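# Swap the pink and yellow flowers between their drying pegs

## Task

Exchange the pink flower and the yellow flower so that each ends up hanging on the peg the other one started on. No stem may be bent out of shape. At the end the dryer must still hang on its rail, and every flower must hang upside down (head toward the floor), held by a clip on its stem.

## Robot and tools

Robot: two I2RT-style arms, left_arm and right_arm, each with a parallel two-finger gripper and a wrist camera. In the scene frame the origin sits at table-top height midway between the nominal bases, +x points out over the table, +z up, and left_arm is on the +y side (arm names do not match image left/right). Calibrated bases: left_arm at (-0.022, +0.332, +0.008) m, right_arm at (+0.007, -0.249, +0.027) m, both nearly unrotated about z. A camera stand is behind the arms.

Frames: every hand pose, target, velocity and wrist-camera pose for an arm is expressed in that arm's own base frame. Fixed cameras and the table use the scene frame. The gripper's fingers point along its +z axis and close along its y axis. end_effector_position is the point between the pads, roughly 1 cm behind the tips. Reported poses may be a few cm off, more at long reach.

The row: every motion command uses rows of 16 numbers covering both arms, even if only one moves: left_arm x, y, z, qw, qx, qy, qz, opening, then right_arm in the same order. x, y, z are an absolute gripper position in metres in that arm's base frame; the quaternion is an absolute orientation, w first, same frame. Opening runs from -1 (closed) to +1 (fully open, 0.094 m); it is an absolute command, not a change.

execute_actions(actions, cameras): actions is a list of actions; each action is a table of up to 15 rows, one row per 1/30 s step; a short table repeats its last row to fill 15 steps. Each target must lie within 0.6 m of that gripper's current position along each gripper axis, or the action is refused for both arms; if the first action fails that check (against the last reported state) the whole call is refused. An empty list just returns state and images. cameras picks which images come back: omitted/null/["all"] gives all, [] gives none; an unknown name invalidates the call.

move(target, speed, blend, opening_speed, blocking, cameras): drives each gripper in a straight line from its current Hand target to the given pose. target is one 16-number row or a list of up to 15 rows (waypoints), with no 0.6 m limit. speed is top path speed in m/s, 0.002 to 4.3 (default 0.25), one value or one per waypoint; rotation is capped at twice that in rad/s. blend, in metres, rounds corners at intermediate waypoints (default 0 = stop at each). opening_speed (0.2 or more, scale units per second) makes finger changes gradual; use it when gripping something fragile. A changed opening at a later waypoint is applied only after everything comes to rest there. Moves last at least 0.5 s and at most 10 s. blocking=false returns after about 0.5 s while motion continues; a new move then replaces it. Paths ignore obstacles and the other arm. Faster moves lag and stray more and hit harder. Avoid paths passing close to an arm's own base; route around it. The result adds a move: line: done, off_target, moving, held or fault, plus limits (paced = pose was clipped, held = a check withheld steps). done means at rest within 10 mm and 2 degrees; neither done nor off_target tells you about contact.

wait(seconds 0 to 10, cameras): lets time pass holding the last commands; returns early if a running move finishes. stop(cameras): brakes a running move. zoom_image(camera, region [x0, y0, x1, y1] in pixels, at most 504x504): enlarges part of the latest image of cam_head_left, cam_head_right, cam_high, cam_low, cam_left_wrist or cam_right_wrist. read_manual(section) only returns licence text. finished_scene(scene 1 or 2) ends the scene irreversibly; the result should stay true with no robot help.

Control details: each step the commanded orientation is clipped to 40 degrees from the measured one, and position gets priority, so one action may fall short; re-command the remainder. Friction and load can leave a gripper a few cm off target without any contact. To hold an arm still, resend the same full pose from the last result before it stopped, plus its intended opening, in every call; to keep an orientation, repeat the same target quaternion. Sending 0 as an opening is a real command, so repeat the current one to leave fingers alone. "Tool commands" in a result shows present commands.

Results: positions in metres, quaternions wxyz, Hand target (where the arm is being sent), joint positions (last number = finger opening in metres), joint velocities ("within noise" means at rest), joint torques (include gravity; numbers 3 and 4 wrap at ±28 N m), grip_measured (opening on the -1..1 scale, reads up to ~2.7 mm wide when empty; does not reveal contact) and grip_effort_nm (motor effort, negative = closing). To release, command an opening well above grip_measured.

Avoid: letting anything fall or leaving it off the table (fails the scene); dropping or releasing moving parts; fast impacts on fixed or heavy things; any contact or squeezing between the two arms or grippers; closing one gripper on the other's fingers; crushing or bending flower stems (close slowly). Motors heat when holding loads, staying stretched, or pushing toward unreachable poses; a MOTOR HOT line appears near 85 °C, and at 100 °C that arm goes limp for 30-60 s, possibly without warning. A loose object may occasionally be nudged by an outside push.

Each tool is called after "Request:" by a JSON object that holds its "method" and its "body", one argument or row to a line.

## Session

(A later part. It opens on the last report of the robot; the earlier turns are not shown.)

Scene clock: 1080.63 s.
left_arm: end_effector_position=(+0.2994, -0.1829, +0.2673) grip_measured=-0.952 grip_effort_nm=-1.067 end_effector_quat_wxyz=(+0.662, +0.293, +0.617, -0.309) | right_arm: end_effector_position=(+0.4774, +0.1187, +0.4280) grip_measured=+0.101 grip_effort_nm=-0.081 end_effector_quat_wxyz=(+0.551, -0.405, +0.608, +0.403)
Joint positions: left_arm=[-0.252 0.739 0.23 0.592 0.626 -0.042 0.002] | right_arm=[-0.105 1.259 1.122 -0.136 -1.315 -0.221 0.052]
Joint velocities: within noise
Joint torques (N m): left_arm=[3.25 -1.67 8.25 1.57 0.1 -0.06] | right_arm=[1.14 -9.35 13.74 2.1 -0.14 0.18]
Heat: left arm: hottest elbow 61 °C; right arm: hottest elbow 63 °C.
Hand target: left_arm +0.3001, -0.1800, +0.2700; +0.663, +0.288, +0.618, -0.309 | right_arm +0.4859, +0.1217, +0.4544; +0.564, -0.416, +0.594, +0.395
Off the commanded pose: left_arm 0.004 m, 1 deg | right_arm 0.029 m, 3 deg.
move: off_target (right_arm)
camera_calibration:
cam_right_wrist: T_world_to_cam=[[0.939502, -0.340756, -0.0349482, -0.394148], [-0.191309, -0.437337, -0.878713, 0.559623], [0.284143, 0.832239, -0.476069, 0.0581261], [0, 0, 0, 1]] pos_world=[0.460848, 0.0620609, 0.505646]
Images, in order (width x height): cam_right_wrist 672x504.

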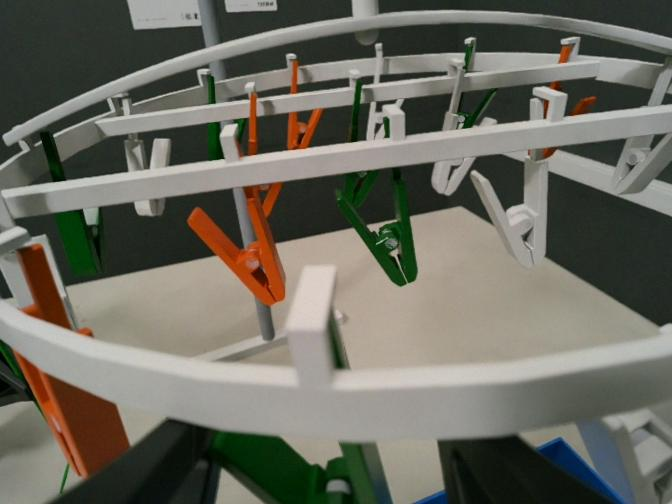

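Request:
{"method": "move", "body": {
  "target": [
    [0.300,-0.18,0.270,0.6629,0.2882,0.6181,-0.3091,-1,0.488,0.122,0.457,0.5639,-0.4161,0.5942,0.3949,-0.1],
    [0.300,-0.18,0.270,0.6629,0.2882,0.6181,-0.3091,-1,0.4476,0.1447,0.459,0.6078,-0.3406,0.6405,0.3232,-0.1],
    [0.300,-0.18,0.270,0.6629,0.2882,0.6181,-0.3091,-1,0.4241,0.1666,0.459,0.6405,-0.2659,0.6749,0.2523,-0.1],
    [0.300,-0.18,0.270,0.6629,0.2882,0.6181,-0.3091,-1,0.406,0.1932,0.459,0.6649,-0.1877,0.7007,0.1782,-0.1],
    [0.300,-0.18,0.270,0.6629,0.2882,0.6181,-0.3091,-1,0.3951,0.2208,0.459,0.6799,-0.1135,0.7165,0.1077,-0.1],
    [0.300,-0.18,0.270,0.6629,0.2882,0.6181,-0.3091,-1,0.3902,0.2502,0.459,0.6874,-0.0379,0.7244,0.036,-0.1],
    [0.300,-0.18,0.270,0.6629,0.2882,0.6181,-0.3091,-1,0.3914,0.2798,0.459,0.6874,0.0379,0.7244,-0.036,-0.1]
  ],
  "speed": 0.05,
  "blend": [0,0.01,0.01,0.01,0.01,0.01,0],
  "cameras": ["cam_right_wrist","cam_high"]
}}

Scene clock: 1102.17 s.
left_arm: end_effector_position=(+0.2994, -0.1829, +0.2674) grip_measured=-0.952 grip_effort_nm=-1.067 end_effector_quat_wxyz=(+0.662, +0.293, +0.617, -0.309) | right_arm: end_effector_position=(+0.3946, +0.2149, +0.4638) grip_measured=-0.099 grip_effort_nm=-0.081 end_effector_quat_wxyz=(+0.684, -0.116, +0.713, +0.102)
Joint positions: left_arm=[-0.252 0.738 0.23 0.592 0.626 -0.042 0.002] | right_arm=[0.617 0.855 0.892 -0.081 0.306 0 0.042]
Joint velocities: within noise
Joint torques (N m): left_arm=[3.25 -1.67 8.25 1.57 0.1 -0.06] | right_arm=[1.32 -2.78 9.48 2.13 0.09 0.2]
Heat: left arm: hottest elbow 61 °C; right arm: hottest elbow 64 °C.
Hand target: left_arm +0.3000, -0.1800, +0.2701; +0.663, +0.288, +0.618, -0.309 | right_arm +0.3953, +0.2203, +0.4591; +0.680, -0.115, +0.716, +0.109
Off the commanded pose: left_arm 0.004 m, 1 deg | right_arm 0.065 m, 24 deg.
move: off_target (right_arm; path cut at 10 s); path passed 4 of 7 targets
camera_calibration:
cam_right_wrist: T_world_to_cam=[[0.311545, -0.949979, 0.0218871, 0.0699711], [-0.425417, -0.160037, -0.890735, 0.655772], [0.849683, 0.268193, -0.453996, -0.0935174], [0, 0, 0, 1]] pos_world=[0.336637, 0.1965, 0.540131]
Images, in order (width x height): cam_high 672x504, cam_right_wrist 672x504.

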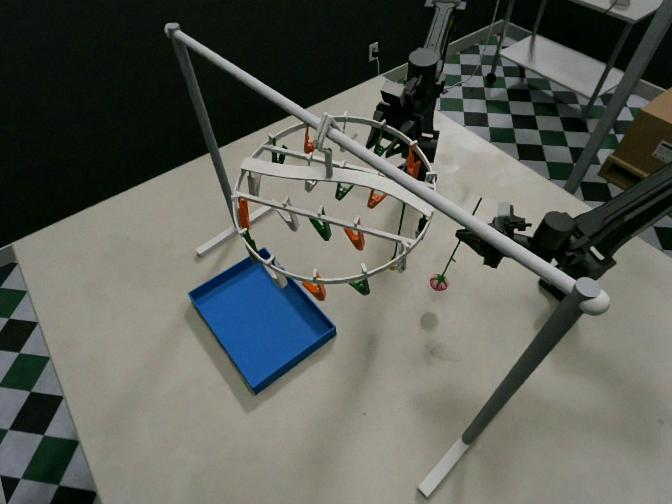

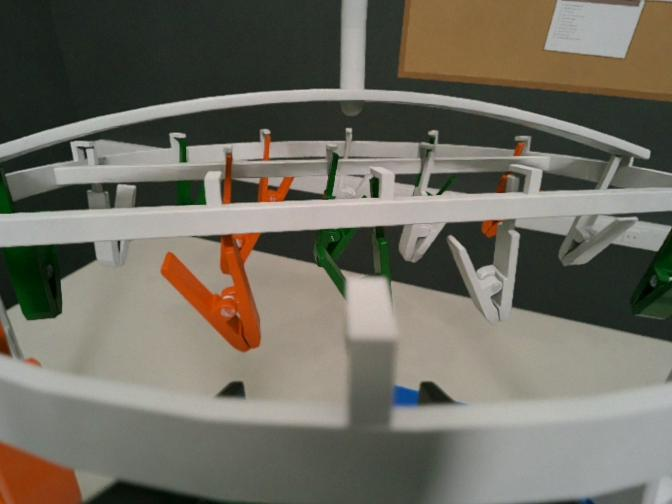

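Request:
{"method": "move", "body": {
  "target": [
    [0.300,-0.18,0.270,0.6629,0.2882,0.6181,-0.3091,-1,0.3902,0.2502,0.450,0.6874,-0.0379,0.7244,0.036,-0.1],
    [0.300,-0.18,0.270,0.6629,0.2882,0.6181,-0.3091,-1,0.3914,0.2798,0.450,0.6874,0.0379,0.7244,-0.036,-0.1]
  ],
  "speed": 0.05,
  "blend": [0.01,0],
  "cameras": ["cam_right_wrist","cam_high"]
}}

Scene clock: 1109.10 s.
left_arm: end_effector_position=(+0.2994, -0.1829, +0.2674) grip_measured=-0.952 grip_effort_nm=-1.062 end_effector_quat_wxyz=(+0.662, +0.293, +0.617, -0.309) | right_arm: end_effector_position=(+0.3877, +0.2683, +0.4193) grip_measured=-0.099 grip_effort_nm=-0.081 end_effector_quat_wxyz=(+0.674, +0.017, +0.736, -0.063)
Joint positions: left_arm=[-0.252 0.738 0.23 0.592 0.626 -0.042 0.002] | right_arm=[0.93 1.094 0.957 -0.028 1.04 0.073 0.042]
Joint velocities: within noise
Joint torques (N m): left_arm=[3.25 -1.67 8.24 1.57 0.1 -0.06] | right_arm=[1.44 -6.3 13.76 2.25 0.21 0.2]
Heat: left arm: hottest elbow 61 °C; right arm: hottest elbow 64 °C.
Hand target: left_arm +0.3000, -0.1800, +0.2701; +0.663, +0.288, +0.618, -0.309 | right_arm +0.3898, +0.2784, +0.4494; +0.687, +0.038, +0.724, -0.036
Off the commanded pose: left_arm 0.004 m, 1 deg | right_arm 0.033 m, 4 deg.
move: off_target (right_arm)
camera_calibration:
cam_right_wrist: T_world_to_cam=[[-0.102649, -0.99166, 0.0779354, 0.27209], [-0.494699, -0.0170797, -0.868897, 0.601051], [0.862981, -0.127746, -0.48882, -0.00650109], [0, 0, 0, 1]] pos_world=[0.33088, 0.279256, 0.497868]
Images, in order (width x height): cam_high 672x504, cam_right_wrist 672x504.

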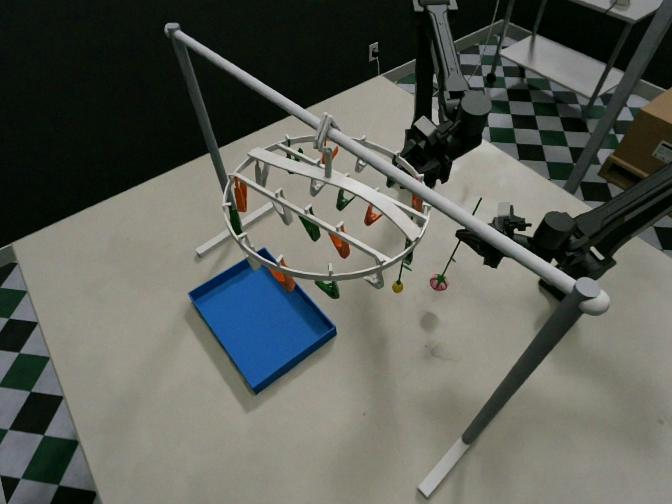

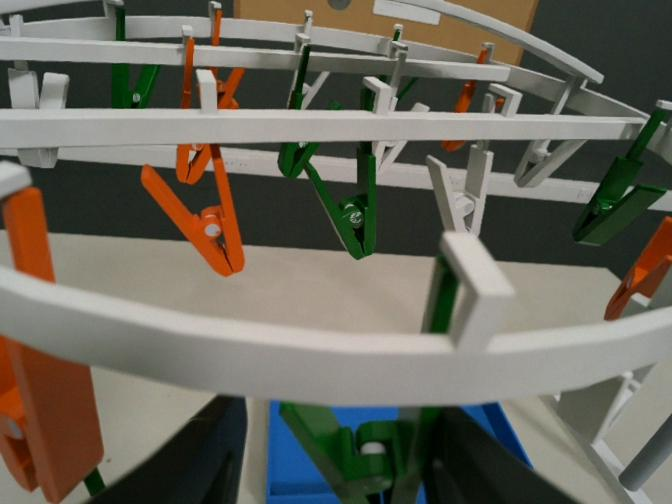

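Request:
{"method": "move", "body": {
  "target": [
    [0.300,-0.18,0.270,0.6629,0.2882,0.6181,-0.3091,-1,0.3914,0.2798,0.450,0.6874,0.0379,0.7244,-0.036,0.1],
    [0.300,-0.18,0.270,0.6629,0.2882,0.6181,-0.3091,-1,0.305,0.285,0.450,0.6874,0.0379,0.7244,-0.036,0.3],
    [0.300,-0.18,0.270,0.6629,0.2882,0.6181,-0.3091,-1,0.32,0.10,0.450,0.605,-0.3462,0.6375,0.3285,0.3],
    [0.300,-0.18,0.270,0.6629,0.2882,0.6181,-0.3091,-1,0.412,0.070,0.450,0.605,-0.3462,0.6375,0.3285,0.3]
  ],
  "speed": [0.05,0.08,0.25,0.15],
  "blend": [0,0,0.03,0],
  "cameras": ["cam_right_wrist","cam_high"]
}}

Scene clock: 1119.63 s.
left_arm: end_effector_position=(+0.2994, -0.1829, +0.2674) grip_measured=-0.952 grip_effort_nm=-1.067 end_effector_quat_wxyz=(+0.662, +0.293, +0.617, -0.309) | right_arm: end_effector_position=(+0.4043, +0.0737, +0.4187) grip_measured=+0.299 grip_effort_nm=0.071 end_effector_quat_wxyz=(+0.583, -0.327, +0.656, +0.351)
Joint positions: left_arm=[-0.252 0.738 0.23 0.592 0.626 -0.042 0.002] | right_arm=[-0.228 0.979 0.888 -0.131 -1.225 -0.129 0.061]
Joint velocities: within noise
Joint torques (N m): left_arm=[3.25 -1.73 8.25 1.57 0.1 -0.06] | right_arm=[0.03 -4.6 13.65 2.25 -0.17 -0.13]
Heat: left arm: hottest elbow 61 °C; right arm: hottest elbow 64 °C.
Hand target: left_arm +0.3000, -0.1800, +0.2701; +0.663, +0.288, +0.618, -0.309 | right_arm +0.4100, +0.0701, +0.4492; +0.605, -0.346, +0.637, +0.328
Off the commanded pose: left_arm 0.004 m, 1 deg | right_arm 0.032 m, 5 deg.
move: off_target (right_arm)
camera_calibration:
cam_right_wrist: T_world_to_cam=[[0.841816, -0.535033, -0.0713094, -0.272111], [-0.311296, -0.373314, -0.873917, 0.559622], [0.440954, 0.757876, -0.480815, 0.0560276], [0, 0, 0, 1]] pos_world=[0.37857, 0.0208645, 0.496598]
Images, in order (width x height): cam_high 672x504, cam_right_wrist 672x504.

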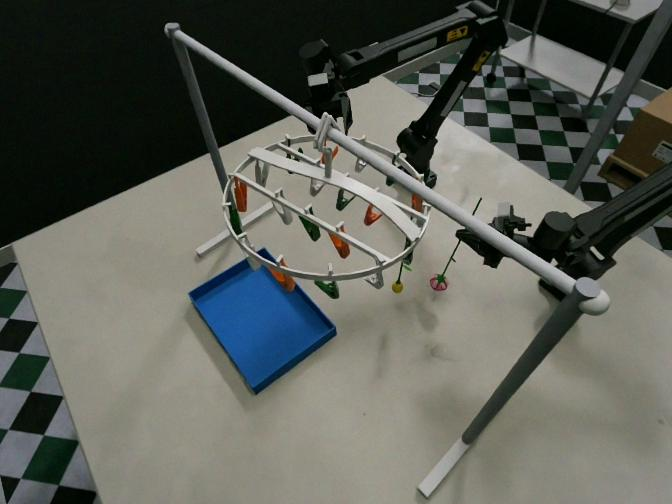

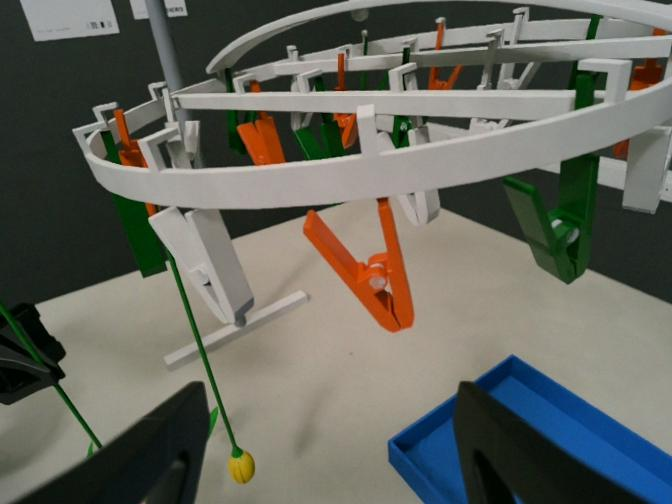

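Request:
{"method": "move", "body": {
  "target": [0.300,-0.18,0.270,0.6629,0.2882,0.6181,-0.3091,-1,0.4515,0.103,0.462,0.605,-0.3462,0.6375,0.3285,0.3],
  "speed": 0.08,
  "cameras": ["cam_right_wrist"]
}}

Scene clock: 1127.17 s.
left_arm: end_effector_position=(+0.2994, -0.1829, +0.2674) grip_measured=-0.952 grip_effort_nm=-1.062 end_effector_quat_wxyz=(+0.662, +0.293, +0.617, -0.309) | right_arm: end_effector_position=(+0.4427, +0.0994, +0.4320) grip_measured=+0.299 grip_effort_nm=0.071 end_effector_quat_wxyz=(+0.591, -0.337, +0.653, +0.334)
Joint positions: left_arm=[-0.252 0.738 0.23 0.592 0.626 -0.042 0.002] | right_arm=[-0.129 1.064 0.971 -0.086 -1.114 -0.123 0.061]
Joint velocities: within noise
Joint torques (N m): left_arm=[3.25 -1.67 8.27 1.58 0.1 -0.06] | right_arm=[1.38 -5.83 13.78 2.28 -0.05 0.19]
Heat: left arm: hottest elbow 60 °C; right arm: hottest elbow 63 °C.
Hand target: left_arm +0.3000, -0.1800, +0.2701; +0.663, +0.288, +0.618, -0.309 | right_arm +0.4494, +0.1026, +0.4613; +0.605, -0.346, +0.637, +0.328
Off the commanded pose: left_arm 0.004 m, 1 deg | right_arm 0.031 m, 3 deg.
move: off_target (right_arm)
camera_calibration:
cam_right_wrist: T_world_to_cam=[[0.837974, -0.544862, -0.0304273, -0.304753], [-0.287036, -0.392656, -0.873746, 0.583916], [0.464123, 0.74091, -0.48543, 0.0194102], [0, 0, 0, 1]] pos_world=[0.413972, 0.0488486, 0.510344]
Images, in order (width x height): cam_right_wrist 672x504.

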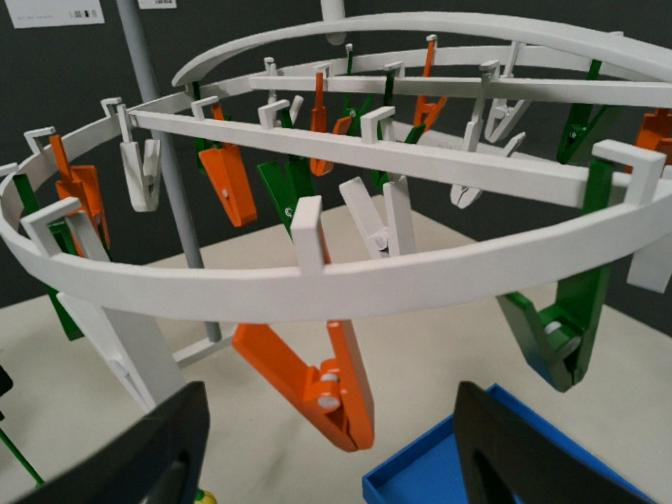

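Request:
{"method": "move", "body": {
  "target": [0.300,-0.18,0.270,0.6629,0.2882,0.6181,-0.3091,-1,0.4565,0.1215,0.464,0.605,-0.3462,0.6375,0.3285,0.3],
  "speed": 0.06,
  "cameras": ["cam_right_wrist"]
}}

Scene clock: 1132.57 s.
left_arm: end_effector_position=(+0.2994, -0.1829, +0.2674) grip_measured=-0.952 grip_effort_nm=-1.067 end_effector_quat_wxyz=(+0.662, +0.293, +0.617, -0.309) | right_arm: end_effector_position=(+0.4475, +0.1176, +0.4335) grip_measured=+0.299 grip_effort_nm=0.066 end_effector_quat_wxyz=(+0.590, -0.338, +0.653, +0.333)
Joint positions: left_arm=[-0.252 0.738 0.23 0.592 0.626 -0.042 0.002] | right_arm=[-0.077 1.072 0.979 -0.076 -1.062 -0.11 0.061]
Joint velocities: within noise
Joint torques (N m): left_arm=[3.25 -1.67 8.25 1.57 0.1 -0.06] | right_arm=[1.38 -5.89 13.86 2.3 -0.05 0.19]
Heat: left arm: hottest elbow 60 °C; right arm: hottest elbow 65 °C.
Hand target: left_arm +0.3000, -0.1800, +0.2701; +0.663, +0.288, +0.618, -0.309 | right_arm +0.4544, +0.1211, +0.4632; +0.605, -0.346, +0.637, +0.329
Off the commanded pose: left_arm 0.004 m, 1 deg | right_arm 0.032 m, 3 deg.
move: off_target (right_arm)
camera_calibration:
cam_right_wrist: T_world_to_cam=[[0.838281, -0.544451, -0.0292736, -0.299532], [-0.287428, -0.395648, -0.872266, 0.593553], [0.463325, 0.739619, -0.488154, 0.00609483], [0, 0, 0, 1]] pos_world=[0.418872, 0.0672492, 0.511943]
Images, in order (width x height): cam_right_wrist 672x504.

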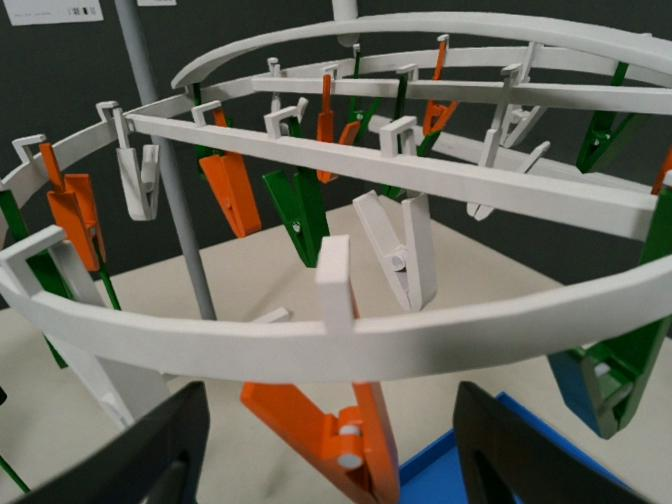

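Request:
{"method": "move", "body": {
  "target": [0.300,-0.18,0.270,0.6629,0.2882,0.6181,-0.3091,-1,0.463,0.126,0.467,0.605,-0.3462,0.6375,0.3285,0.3],
  "speed": 0.06,
  "cameras": []
}}

Request:
{"method": "move", "body": {
  "target": [0.300,-0.18,0.270,0.6629,0.2882,0.6181,-0.3091,-1,0.463,0.126,0.467,0.605,-0.3462,0.6375,0.3285,-0.8],
  "speed": 0.06,
  "opening_speed": 0.6,
  "cameras": ["cam_right_wrist","cam_high"]
}}

Scene clock: 1137.50 s.
left_arm: end_effector_position=(+0.2994, -0.1829, +0.2674) grip_measured=-0.952 grip_effort_nm=-1.062 end_effector_quat_wxyz=(+0.662, +0.293, +0.617, -0.309) | right_arm: end_effector_position=(+0.4542, +0.1215, +0.4362) grip_measured=+0.299 grip_effort_nm=0.066 end_effector_quat_wxyz=(+0.590, -0.337, +0.654, +0.333)
Joint positions: left_arm=[-0.252 0.738 0.23 0.592 0.626 -0.042 0.002] | right_arm=[-0.064 1.088 0.998 -0.076 -1.049 -0.107 0.061]
Joint velocities: within noise
Joint torques (N m): left_arm=[3.37 -1.67 8.24 1.57 0.1 -0.06] | right_arm=[1.44 -6.18 13.79 2.29 -0.05 0.2]
Heat: left arm: hottest elbow 60 °C; right arm: hottest elbow 65 °C.
Hand target: left_arm +0.3000, -0.1800, +0.2701; +0.663, +0.288, +0.618, -0.309 | right_arm +0.4608, +0.1255, +0.4663; +0.605, -0.346, +0.637, +0.329
Off the commanded pose: left_arm 0.004 m, 1 deg | right_arm 0.032 m, 3 deg.
move: off_target (right_arm)
No camera images: "cameras" was empty.

Scene clock: 1139.53 s.
left_arm: end_effector_position=(+0.2994, -0.1829, +0.2674) grip_measured=-0.952 grip_effort_nm=-1.062 end_effector_quat_wxyz=(+0.662, +0.293, +0.617, -0.309) | right_arm: end_effector_position=(+0.4545, +0.1215, +0.4362) grip_measured=-0.581 grip_effort_nm=-1.023 end_effector_quat_wxyz=(+0.590, -0.337, +0.654, +0.333)
Joint positions: left_arm=[-0.252 0.738 0.23 0.592 0.626 -0.042 0.002] | right_arm=[-0.064 1.089 0.998 -0.075 -1.047 -0.105 0.02]
Joint velocities: within noise
Joint torques (N m): left_arm=[3.25 -1.67 8.25 1.57 0.1 -0.05] | right_arm=[1.26 -6.3 13.94 2.28 -0.11 0.19]
Heat: left arm: hottest elbow 60 °C; right arm: hottest elbow 65 °C.
Hand target: left_arm +0.3000, -0.1800, +0.2701; +0.663, +0.288, +0.618, -0.309 | right_arm +0.4609, +0.1255, +0.4662; +0.605, -0.346, +0.637, +0.328
Off the commanded pose: left_arm 0.004 m, 1 deg | right_arm 0.032 m, 3 deg.
move: off_target (right_arm)
camera_calibration:
cam_right_wrist: T_world_to_cam=[[0.837112, -0.546205, -0.030048, -0.302037], [-0.289157, -0.395196, -0.871899, 0.600074], [0.464361, 0.738566, -0.488762, 0.00125439], [0, 0, 0, 1]] pos_world=[0.425772, 0.0712464, 0.514741]
Images, in order (width x height): cam_high 672x504, cam_right_wrist 672x504.

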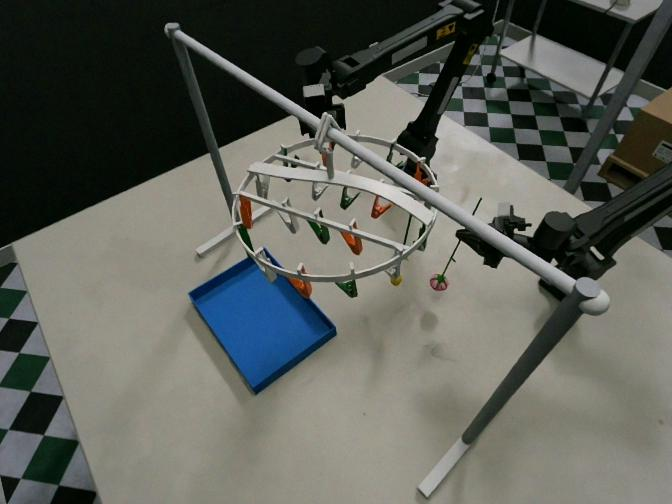

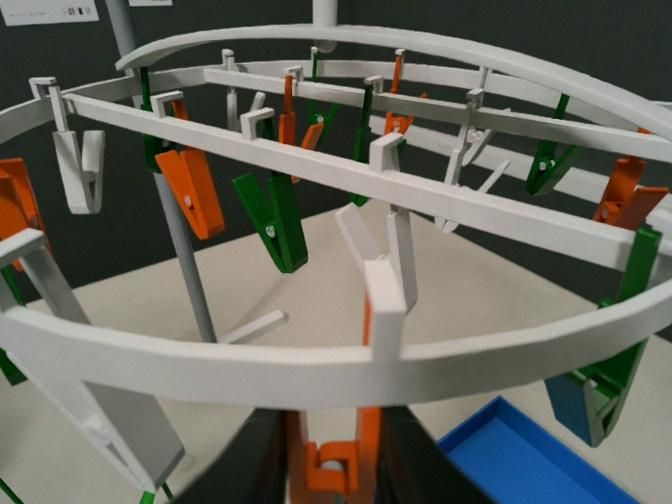

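Request:
{"method": "move", "body": {
  "target": [0.352,-0.316,0.275,0.8146,0.1391,0.519,-0.2183,-1,0.463,0.126,0.467,0.605,-0.3462,0.6375,0.3285,-0.8],
  "speed": 0.15,
  "cameras": ["cam_left_wrist","cam_head_left"]
}}

Scene clock: 1151.63 s.
left_arm: end_effector_position=(+0.3481, -0.3071, +0.2634) grip_measured=-0.952 grip_effort_nm=-1.062 end_effector_quat_wxyz=(+0.805, +0.144, +0.535, -0.214) | right_arm: end_effector_position=(+0.4545, +0.1215, +0.4362) grip_measured=-0.581 grip_effort_nm=-1.033 end_effector_quat_wxyz=(+0.590, -0.337, +0.654, +0.333)
Joint positions: left_arm=[-0.824 1.536 0.409 1.541 -0.276 0.122 0.002] | right_arm=[-0.064 1.089 0.998 -0.075 -1.047 -0.105 0.02]
Joint velocities: within noise
Joint torques (N m): left_arm=[2.02 -6.12 6.84 2.59 0.02 0.18] | right_arm=[1.38 -6.3 13.89 2.22 -0.1 0.16]
Heat: left arm: hottest elbow 60 °C; right arm: hottest elbow 69 °C.
Hand target: left_arm +0.3516, -0.3156, +0.2749; +0.814, +0.139, +0.519, -0.218 | right_arm +0.4609, +0.1255, +0.4662; +0.605, -0.346, +0.637, +0.328
Off the commanded pose: left_arm 0.015 m, 2 deg | right_arm 0.032 m, 3 deg.
move: off_target (left_arm, right_arm)
camera_calibration:
cam_left_wrist: T_world_to_cam=[[-0.49045, -0.871367, -0.0133531, -0.093446], [-0.0256561, 0.029753, -0.999228, 0.319021], [0.871092, -0.489728, -0.0369482, -0.351443], [0, 0, 0, 1]] pos_world=[0.268493, -0.263029, 0.304542]
Images, in order (width x height): cam_head_left 672x504, cam_left_wrist 672x504.

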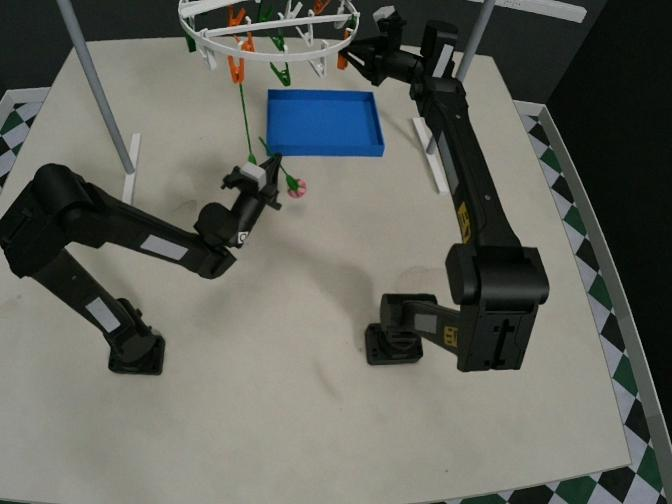

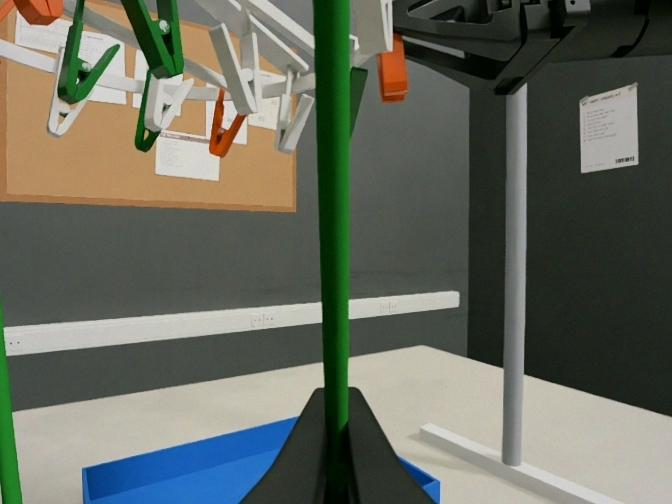

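Nice view of B.

Request:
{"method": "zoom_image", "body": {
  "camera": "cam_left_wrist",
  "region": [350, 30, 430, 110]
}}

Request:
{"method": "move", "body": {
  "target": [0.317,-0.366,0.275,0.8146,0.1391,0.519,-0.2183,-1,0.463,0.126,0.467,0.605,-0.3462,0.6375,0.3285,-0.8],
  "speed": 0.15,
  "cameras": ["cam_left_wrist"]
}}

Scaled by 6.300 from the camera's 672x504 image, which has a finer 960x720 frame.

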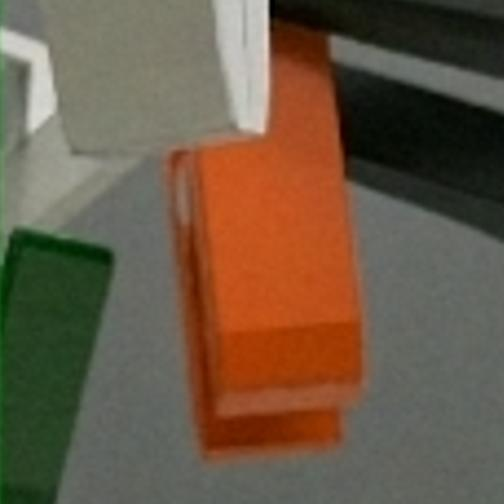

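Scene clock: 1154.23 s.
left_arm: end_effector_position=(+0.3140, -0.3570, +0.2642) grip_measured=-0.952 grip_effort_nm=-1.067 end_effector_quat_wxyz=(+0.803, +0.149, +0.536, -0.213) | right_arm: end_effector_position=(+0.4545, +0.1215, +0.4362) grip_measured=-0.581 grip_effort_nm=-1.038 end_effector_quat_wxyz=(+0.590, -0.337, +0.654, +0.333)
Joint positions: left_arm=[-1.003 1.572 0.46 1.546 -0.434 0.204 0.002] | right_arm=[-0.064 1.089 0.998 -0.075 -1.047 -0.105 0.02]
Joint velocities: within noise
Joint torques (N m): left_arm=[2.08 -6.71 6.97 2.55 0.04 0.19] | right_arm=[1.38 -6.42 13.85 2.24 -0.1 0.18]
Heat: left arm: hottest elbow 60 °C; right arm: hottest elbow 69 °C.
Hand target: left_arm +0.3166, -0.3656, +0.2750; +0.812, +0.141, +0.523, -0.218 | right_arm +0.4609, +0.1255, +0.4662; +0.605, -0.346, +0.637, +0.328
Off the commanded pose: left_arm 0.014 m, 3 deg | right_arm 0.032 m, 3 deg.
joint sent to its limit (left arm) — joint 4 (wrist pitch), upper limit. The joint targets still meet the commanded pose.
move: off_target (left_arm, right_arm)
camera_calibration:
cam_left_wrist: T_world_to_cam=[[-0.493313, -0.869611, -0.0204667, -0.150166], [-0.0267987, 0.0387117, -0.998891, 0.323912], [0.869439, -0.492217, -0.0424014, -0.345154], [0, 0, 0, 1]] pos_world=[0.234692, -0.313016, 0.305845]
Images, in order (width x height): cam_left_wrist 672x504.

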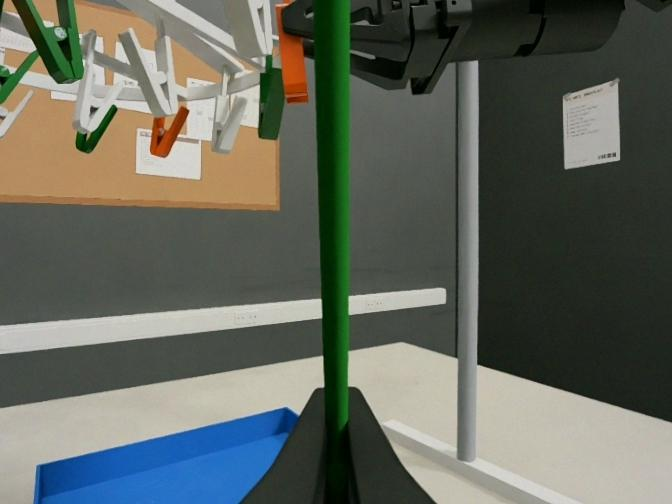

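Request:
{"method": "zoom_image", "body": {
  "camera": "cam_left_wrist",
  "region": [260, 30, 340, 110]
}}

Scaled by 6.300 from the camera's 672x504 image, which has a finer 960x720 frame.

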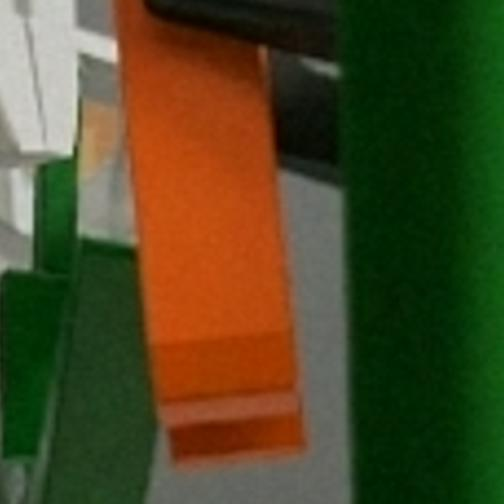

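Request:
{"method": "execute_actions", "body": {
  "actions": [],
  "cameras": ["cam_head_left","cam_low","cam_high"]
}}

Request:
{"method": "zoom_image", "body": {
  "camera": "cam_head_left",
  "region": [220, 100, 340, 220]
}}

Request:
{"method": "zoom_image", "body": {
  "camera": "cam_low",
  "region": [260, 120, 420, 280]
}}

Scene clock: 1172.43 s.
left_arm: end_effector_position=(+0.3141, -0.3571, +0.2642) grip_measured=-0.952 grip_effort_nm=-1.067 end_effector_quat_wxyz=(+0.804, +0.149, +0.536, -0.213) | right_arm: end_effector_position=(+0.4545, +0.1215, +0.4362) grip_measured=-0.581 grip_effort_nm=-1.028 end_effector_quat_wxyz=(+0.590, -0.337, +0.654, +0.333)
Joint positions: left_arm=[-1.003 1.572 0.46 1.546 -0.434 0.205 0.002] | right_arm=[-0.064 1.089 0.998 -0.075 -1.047 -0.105 0.02]
Joint velocities: within noise
Joint torques (N m): left_arm=[2.14 -6.77 6.91 2.55 0.05 0.17] | right_arm=[1.44 -6.36 13.9 2.28 -0.11 0.17]
Heat: left arm: hottest elbow 59 °C; right arm: hottest elbow 73 °C.
Hand target: left_arm +0.3166, -0.3656, +0.2750; +0.812, +0.141, +0.523, -0.218 | right_arm +0.4609, +0.1255, +0.4662; +0.605, -0.346, +0.637, +0.328
Tool commands: left_gripper/opening=-1.0 right_gripper/opening=-0.8
Off the commanded pose: left_arm 0.014 m, 3 deg | right_arm 0.032 m, 3 deg.
Images, in order (width x height): cam_head_left 672x504, cam_high 672x504, cam_low 672x504.

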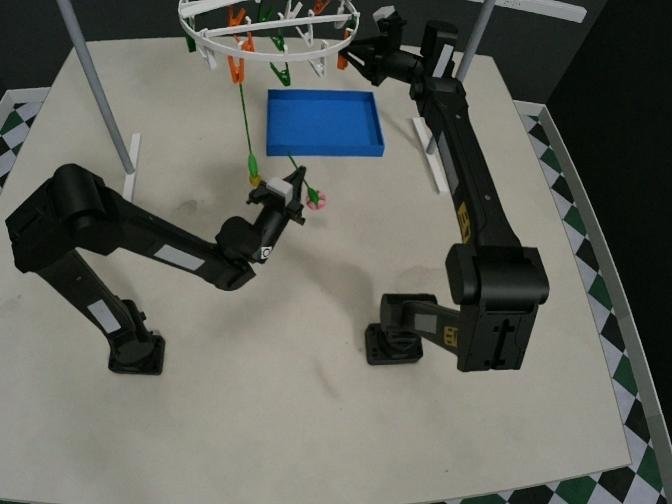

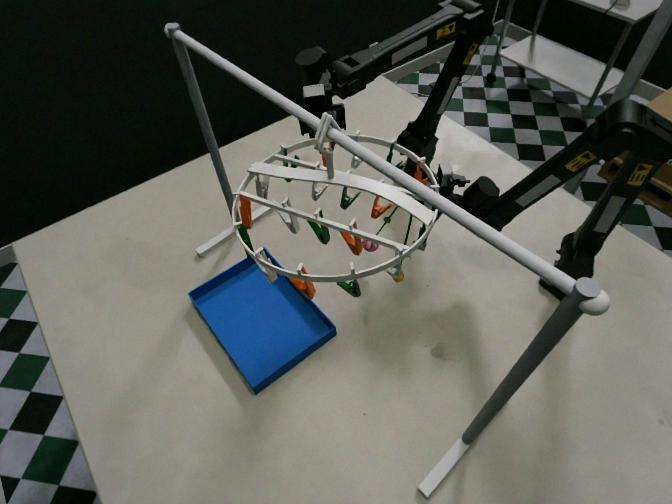

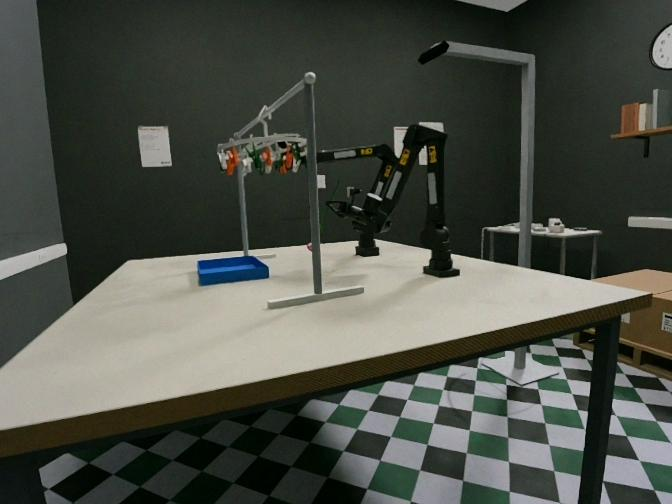

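Scaled by 4.200 from the camera's 672x504 image, which has a finer 960x720 frame.

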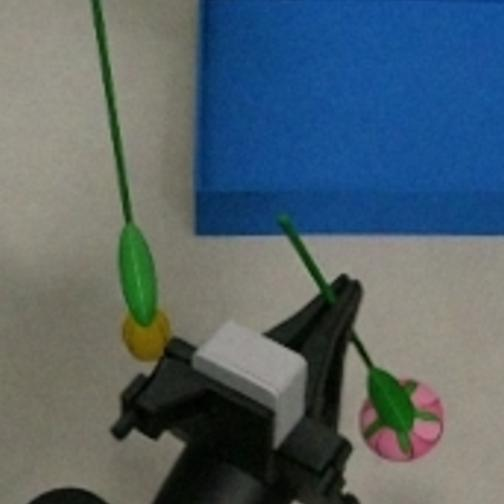

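Scaled by 3.150 from the camera's 672x504 image, which has a finer 960x720 frame.

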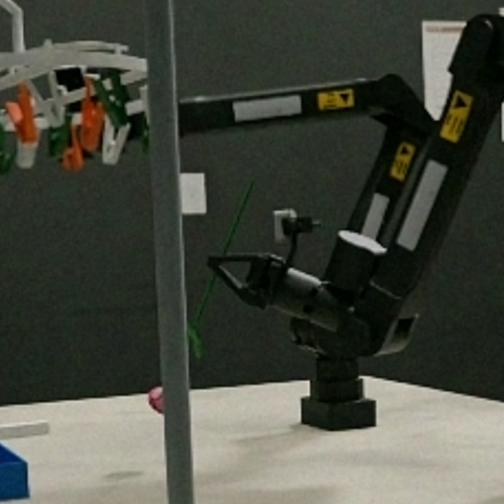

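Request:
{"method": "move", "body": {
  "target": [
    [0.355,-0.355,0.270,0.7064,0.1765,0.6587,-0.1893,-1,0.463,0.126,0.467,0.605,-0.3462,0.6375,0.3285,-0.8],
    [0.4910,-0.4366,0.280,0.7064,0.1765,0.6587,-0.1893,-1,0.463,0.126,0.467,0.605,-0.3462,0.6375,0.3285,-0.8]
  ],
  "speed": [0.15,0.08],
  "cameras": ["cam_left_wrist","cam_high"]
}}

Request:
{"method": "zoom_image", "body": {
  "camera": "cam_high",
  "region": [270, 110, 410, 270]
}}

Scene clock: 1184.47 s.
left_arm: end_effector_position=(+0.4758, -0.4292, +0.2650) grip_measured=-0.952 grip_effort_nm=-1.067 end_effector_quat_wxyz=(+0.699, +0.187, +0.665, -0.183) | right_arm: end_effector_position=(+0.4545, +0.1215, +0.4362) grip_measured=-0.581 grip_effort_nm=-1.028 end_effector_quat_wxyz=(+0.590, -0.337, +0.654, +0.333)
Joint positions: left_arm=[-0.807 1.624 0.907 0.764 -0.276 0.03 0.002] | right_arm=[-0.064 1.089 0.998 -0.075 -1.047 -0.105 0.02]
Joint velocities: within noise
Joint torques (N m): left_arm=[3.25 -10.46 10.92 1.7 0.16 -0.07] | right_arm=[1.14 -6.36 13.89 2.28 -0.11 0.17]
Heat: left arm: hottest elbow 59 °C; right arm: hottest elbow 74 °C.
Hand target: left_arm +0.4900, -0.4354, +0.2800; +0.707, +0.177, +0.659, -0.189 | right_arm +0.4609, +0.1255, +0.4662; +0.605, -0.346, +0.637, +0.328
Off the commanded pose: left_arm 0.023 m, 2 deg | right_arm 0.032 m, 3 deg.
move: off_target (left_arm, right_arm)
camera_calibration:
cam_left_wrist: T_world_to_cam=[[-0.500316, -0.865282, -0.0311636, -0.12515], [-0.314211, 0.214984, -0.924691, 0.524582], [0.806818, -0.452846, -0.379441, -0.385276], [0, 0, 0, 1]] pos_world=[0.413063, -0.395538, 0.334986]
Images, in order (width x height): cam_high 672x504, cam_left_wrist 672x504.

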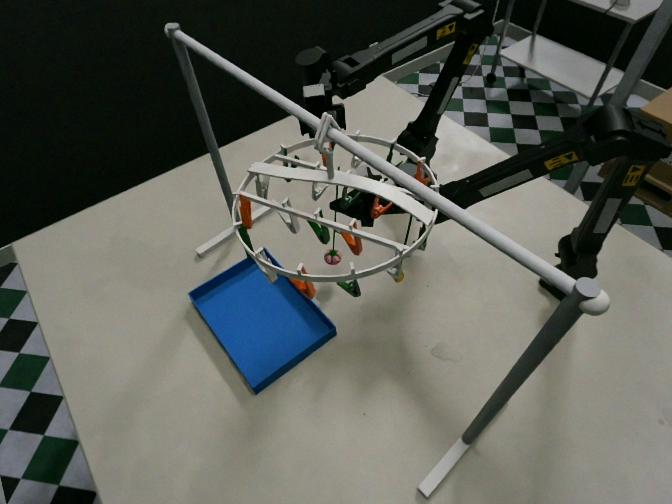

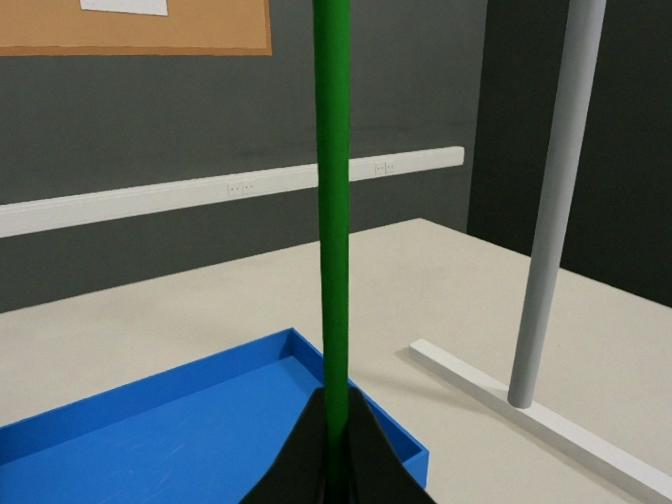

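Scaled by 3.150 from the camera's 672x504 image, which has a finer 960x720 frame.

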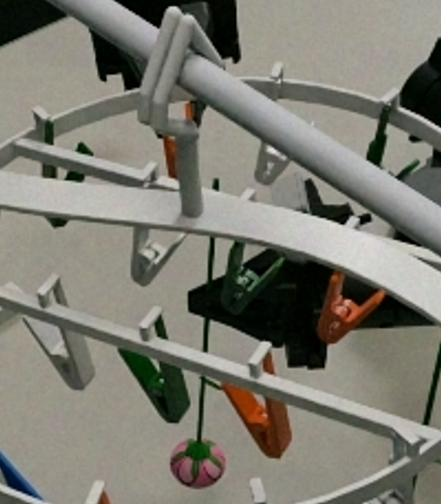

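Request:
{"method": "zoom_image", "body": {
  "camera": "cam_high",
  "region": [295, 115, 365, 185]
}}

Scaled by 7.200 from the camera's 672x504 image, which has a finer 960x720 frame.

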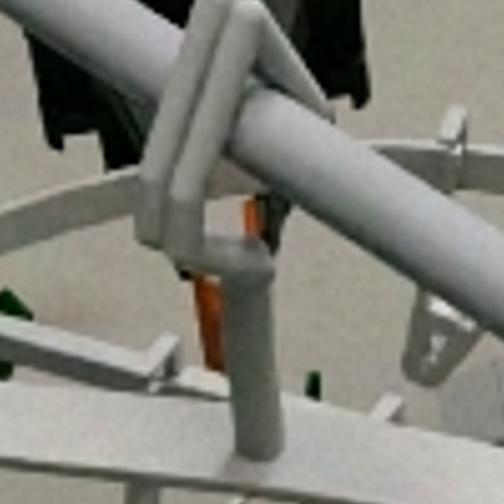

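Request:
{"method": "execute_actions", "body": {
  "actions": [],
  "cameras": ["cam_head_left","cam_head_right","cam_low"]
}}

Request:
{"method": "zoom_image", "body": {
  "camera": "cam_head_left",
  "region": [280, 20, 400, 140]
}}

Request:
{"method": "zoom_image", "body": {
  "camera": "cam_head_right",
  "region": [280, 20, 400, 140]
}}

Request:
{"method": "zoom_image", "body": {
  "camera": "cam_low",
  "region": [240, 120, 330, 210]
}}

Scene clock: 1206.37 s.
left_arm: end_effector_position=(+0.4760, -0.4295, +0.2654) grip_measured=-0.952 grip_effort_nm=-1.067 end_effector_quat_wxyz=(+0.699, +0.187, +0.665, -0.184) | right_arm: end_effector_position=(+0.4545, +0.1215, +0.4362) grip_measured=-0.581 grip_effort_nm=-1.033 end_effector_quat_wxyz=(+0.590, -0.337, +0.654, +0.333)
Joint positions: left_arm=[-0.807 1.625 0.908 0.764 -0.276 0.03 0.002] | right_arm=[-0.064 1.089 0.998 -0.075 -1.047 -0.105 0.02]
Joint velocities: within noise
Joint torques (N m): left_arm=[3.25 -10.52 10.81 1.7 0.14 -0.06] | right_arm=[1.38 -6.18 13.94 2.29 -0.11 0.17]
Heat: left arm: hottest elbow 61 °C; right arm: hottest elbow 76 °C.
Hand target: left_arm +0.4900, -0.4354, +0.2800; +0.707, +0.177, +0.659, -0.189 | right_arm +0.4609, +0.1255, +0.4662; +0.605, -0.346, +0.637, +0.328
Tool commands: left_gripper/opening=-1.0 right_gripper/opening=-0.8
Off the commanded pose: left_arm 0.022 m, 2 deg | right_arm 0.032 m, 3 deg.
Images, in order (width x height): cam_head_left 672x504, cam_head_right 672x504, cam_low 672x504.

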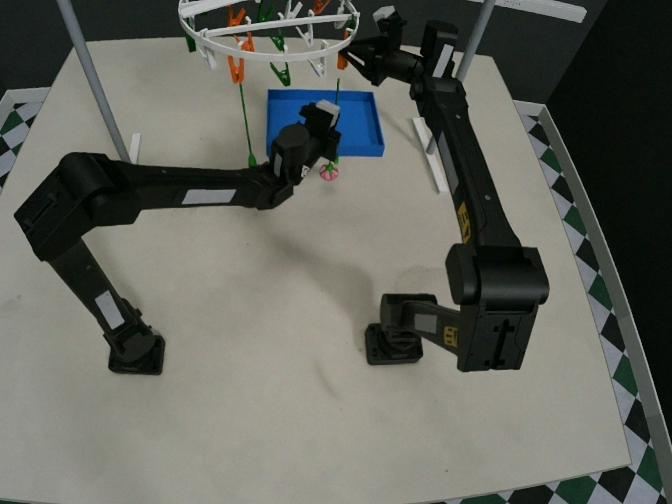

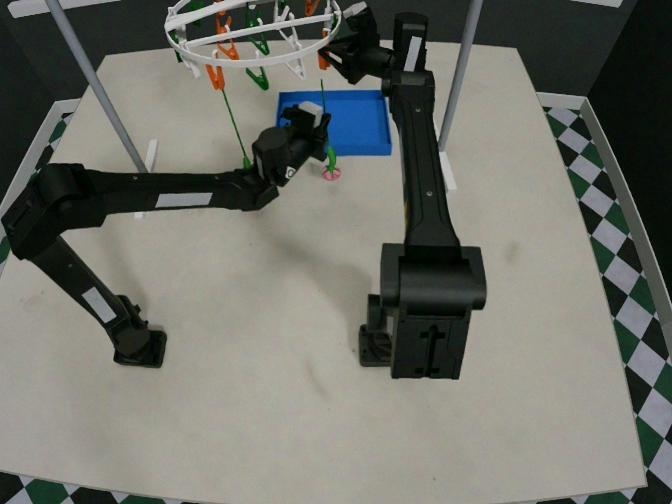

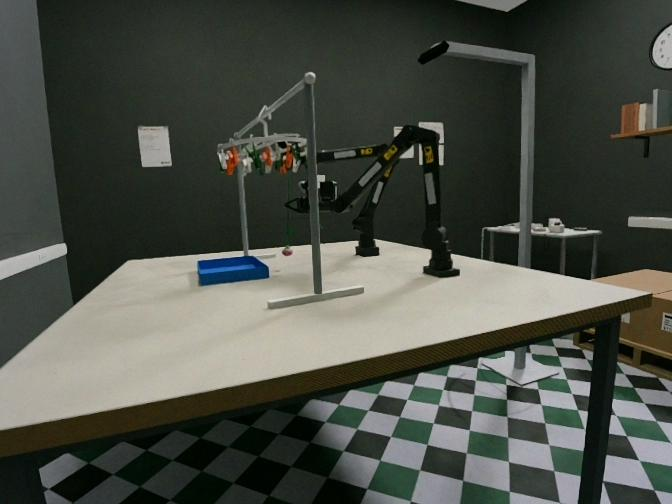

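Scaled by 4.200 from the camera's 672x504 image, which has a finer 960x720 frame.

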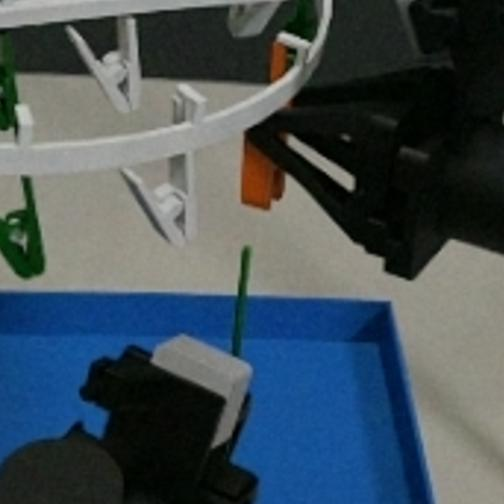

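Scaled by 4.200 from the camera's 672x504 image, which has a finer 960x720 frame.

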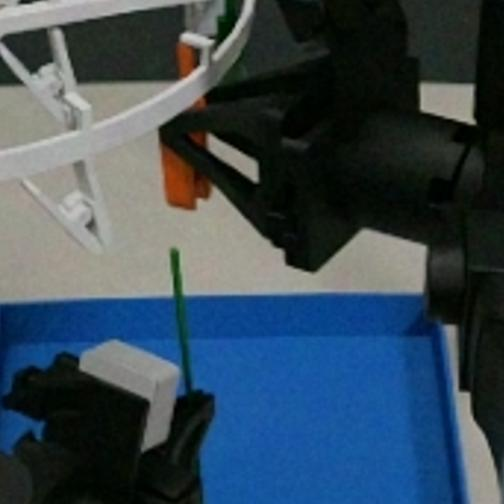

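Scaled by 5.600 from the camera's 672x504 image, which has a finer 960x720 frame.

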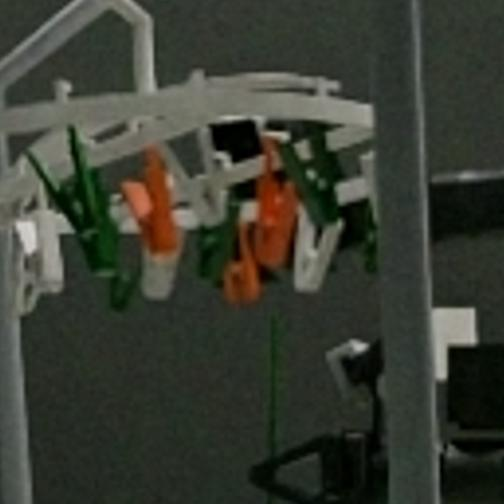

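Request:
{"method": "move", "body": {
  "target": [0.4975,-0.4380,0.281,0.683,0.183,0.683,-0.183,-1,0.463,0.126,0.467,0.605,-0.3462,0.6375,0.3285,-0.8],
  "speed": 0.06,
  "cameras": ["cam_head_left","cam_head_right"]
}}

Request:
{"method": "zoom_image", "body": {
  "camera": "cam_head_left",
  "region": [300, 40, 380, 120]
}}

Request:
{"method": "zoom_image", "body": {
  "camera": "cam_head_right",
  "region": [280, 40, 360, 120]
}}

Scene clock: 1221.60 s.
left_arm: end_effector_position=(+0.4836, -0.4326, +0.2512) grip_measured=-0.952 grip_effort_nm=-1.062 end_effector_quat_wxyz=(+0.668, +0.198, +0.696, -0.173) | right_arm: end_effector_position=(+0.4545, +0.1215, +0.4362) grip_measured=-0.581 grip_effort_nm=-1.038 end_effector_quat_wxyz=(+0.590, -0.337, +0.654, +0.333)
Joint positions: left_arm=[-0.8 1.625 0.939 0.637 -0.269 0.011 0.002] | right_arm=[-0.064 1.089 0.998 -0.075 -1.047 -0.105 0.02]
Joint velocities: within noise
Joint torques (N m): left_arm=[3.31 -12.4 11.1 1.77 0.12 -0.06] | right_arm=[1.26 -6.24 13.94 2.26 -0.11 0.17]
Heat: left arm: hottest elbow 63 °C; right arm: hottest elbow 77 °C.
Hand target: left_arm +0.4960, -0.4366, +0.2811; +0.683, +0.183, +0.683, -0.183 | right_arm +0.4609, +0.1255, +0.4662; +0.605, -0.346, +0.637, +0.328
Off the commanded pose: left_arm 0.033 m, 3 deg | right_arm 0.032 m, 3 deg.
move: off_target (left_arm, right_arm)
Images, in order (width x height): cam_head_left 672x504, cam_head_right 672x504.

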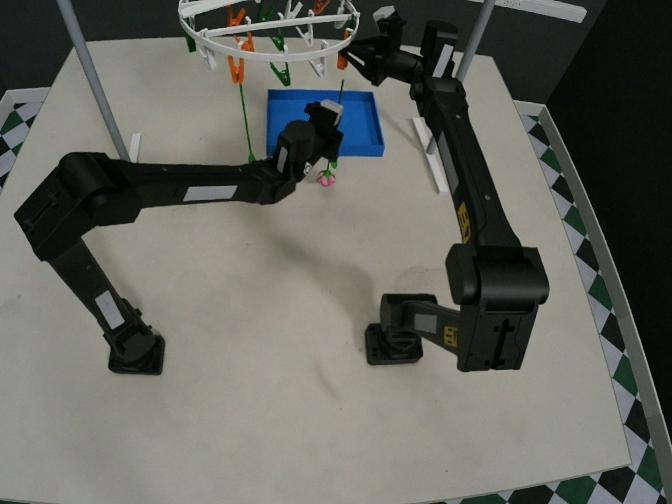

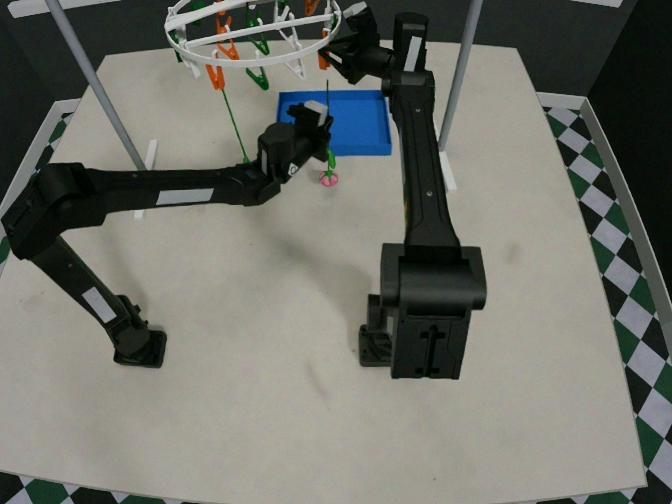

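Scaled by 6.300 from the camera's 672x504 image, which has a finer 960x720 frame.

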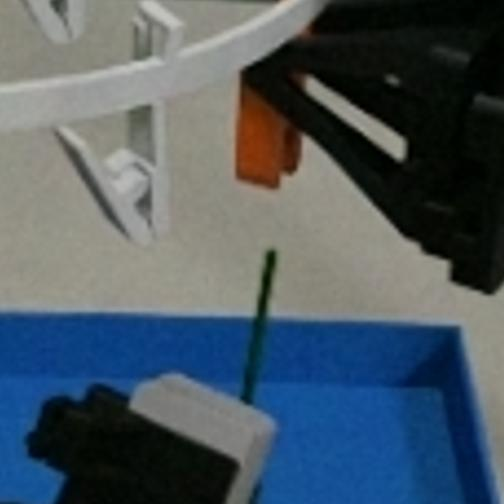

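Scaled by 6.300 from the camera's 672x504 image, which has a finer 960x720 frame.

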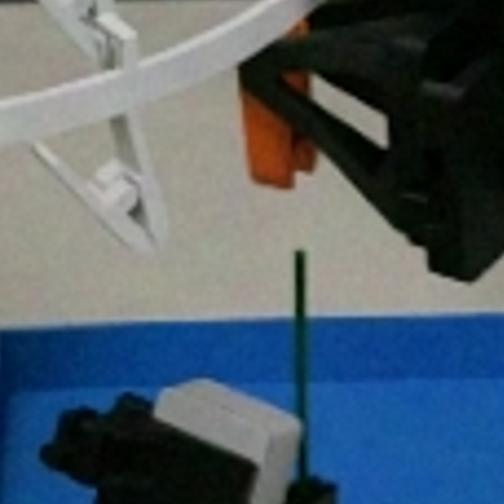

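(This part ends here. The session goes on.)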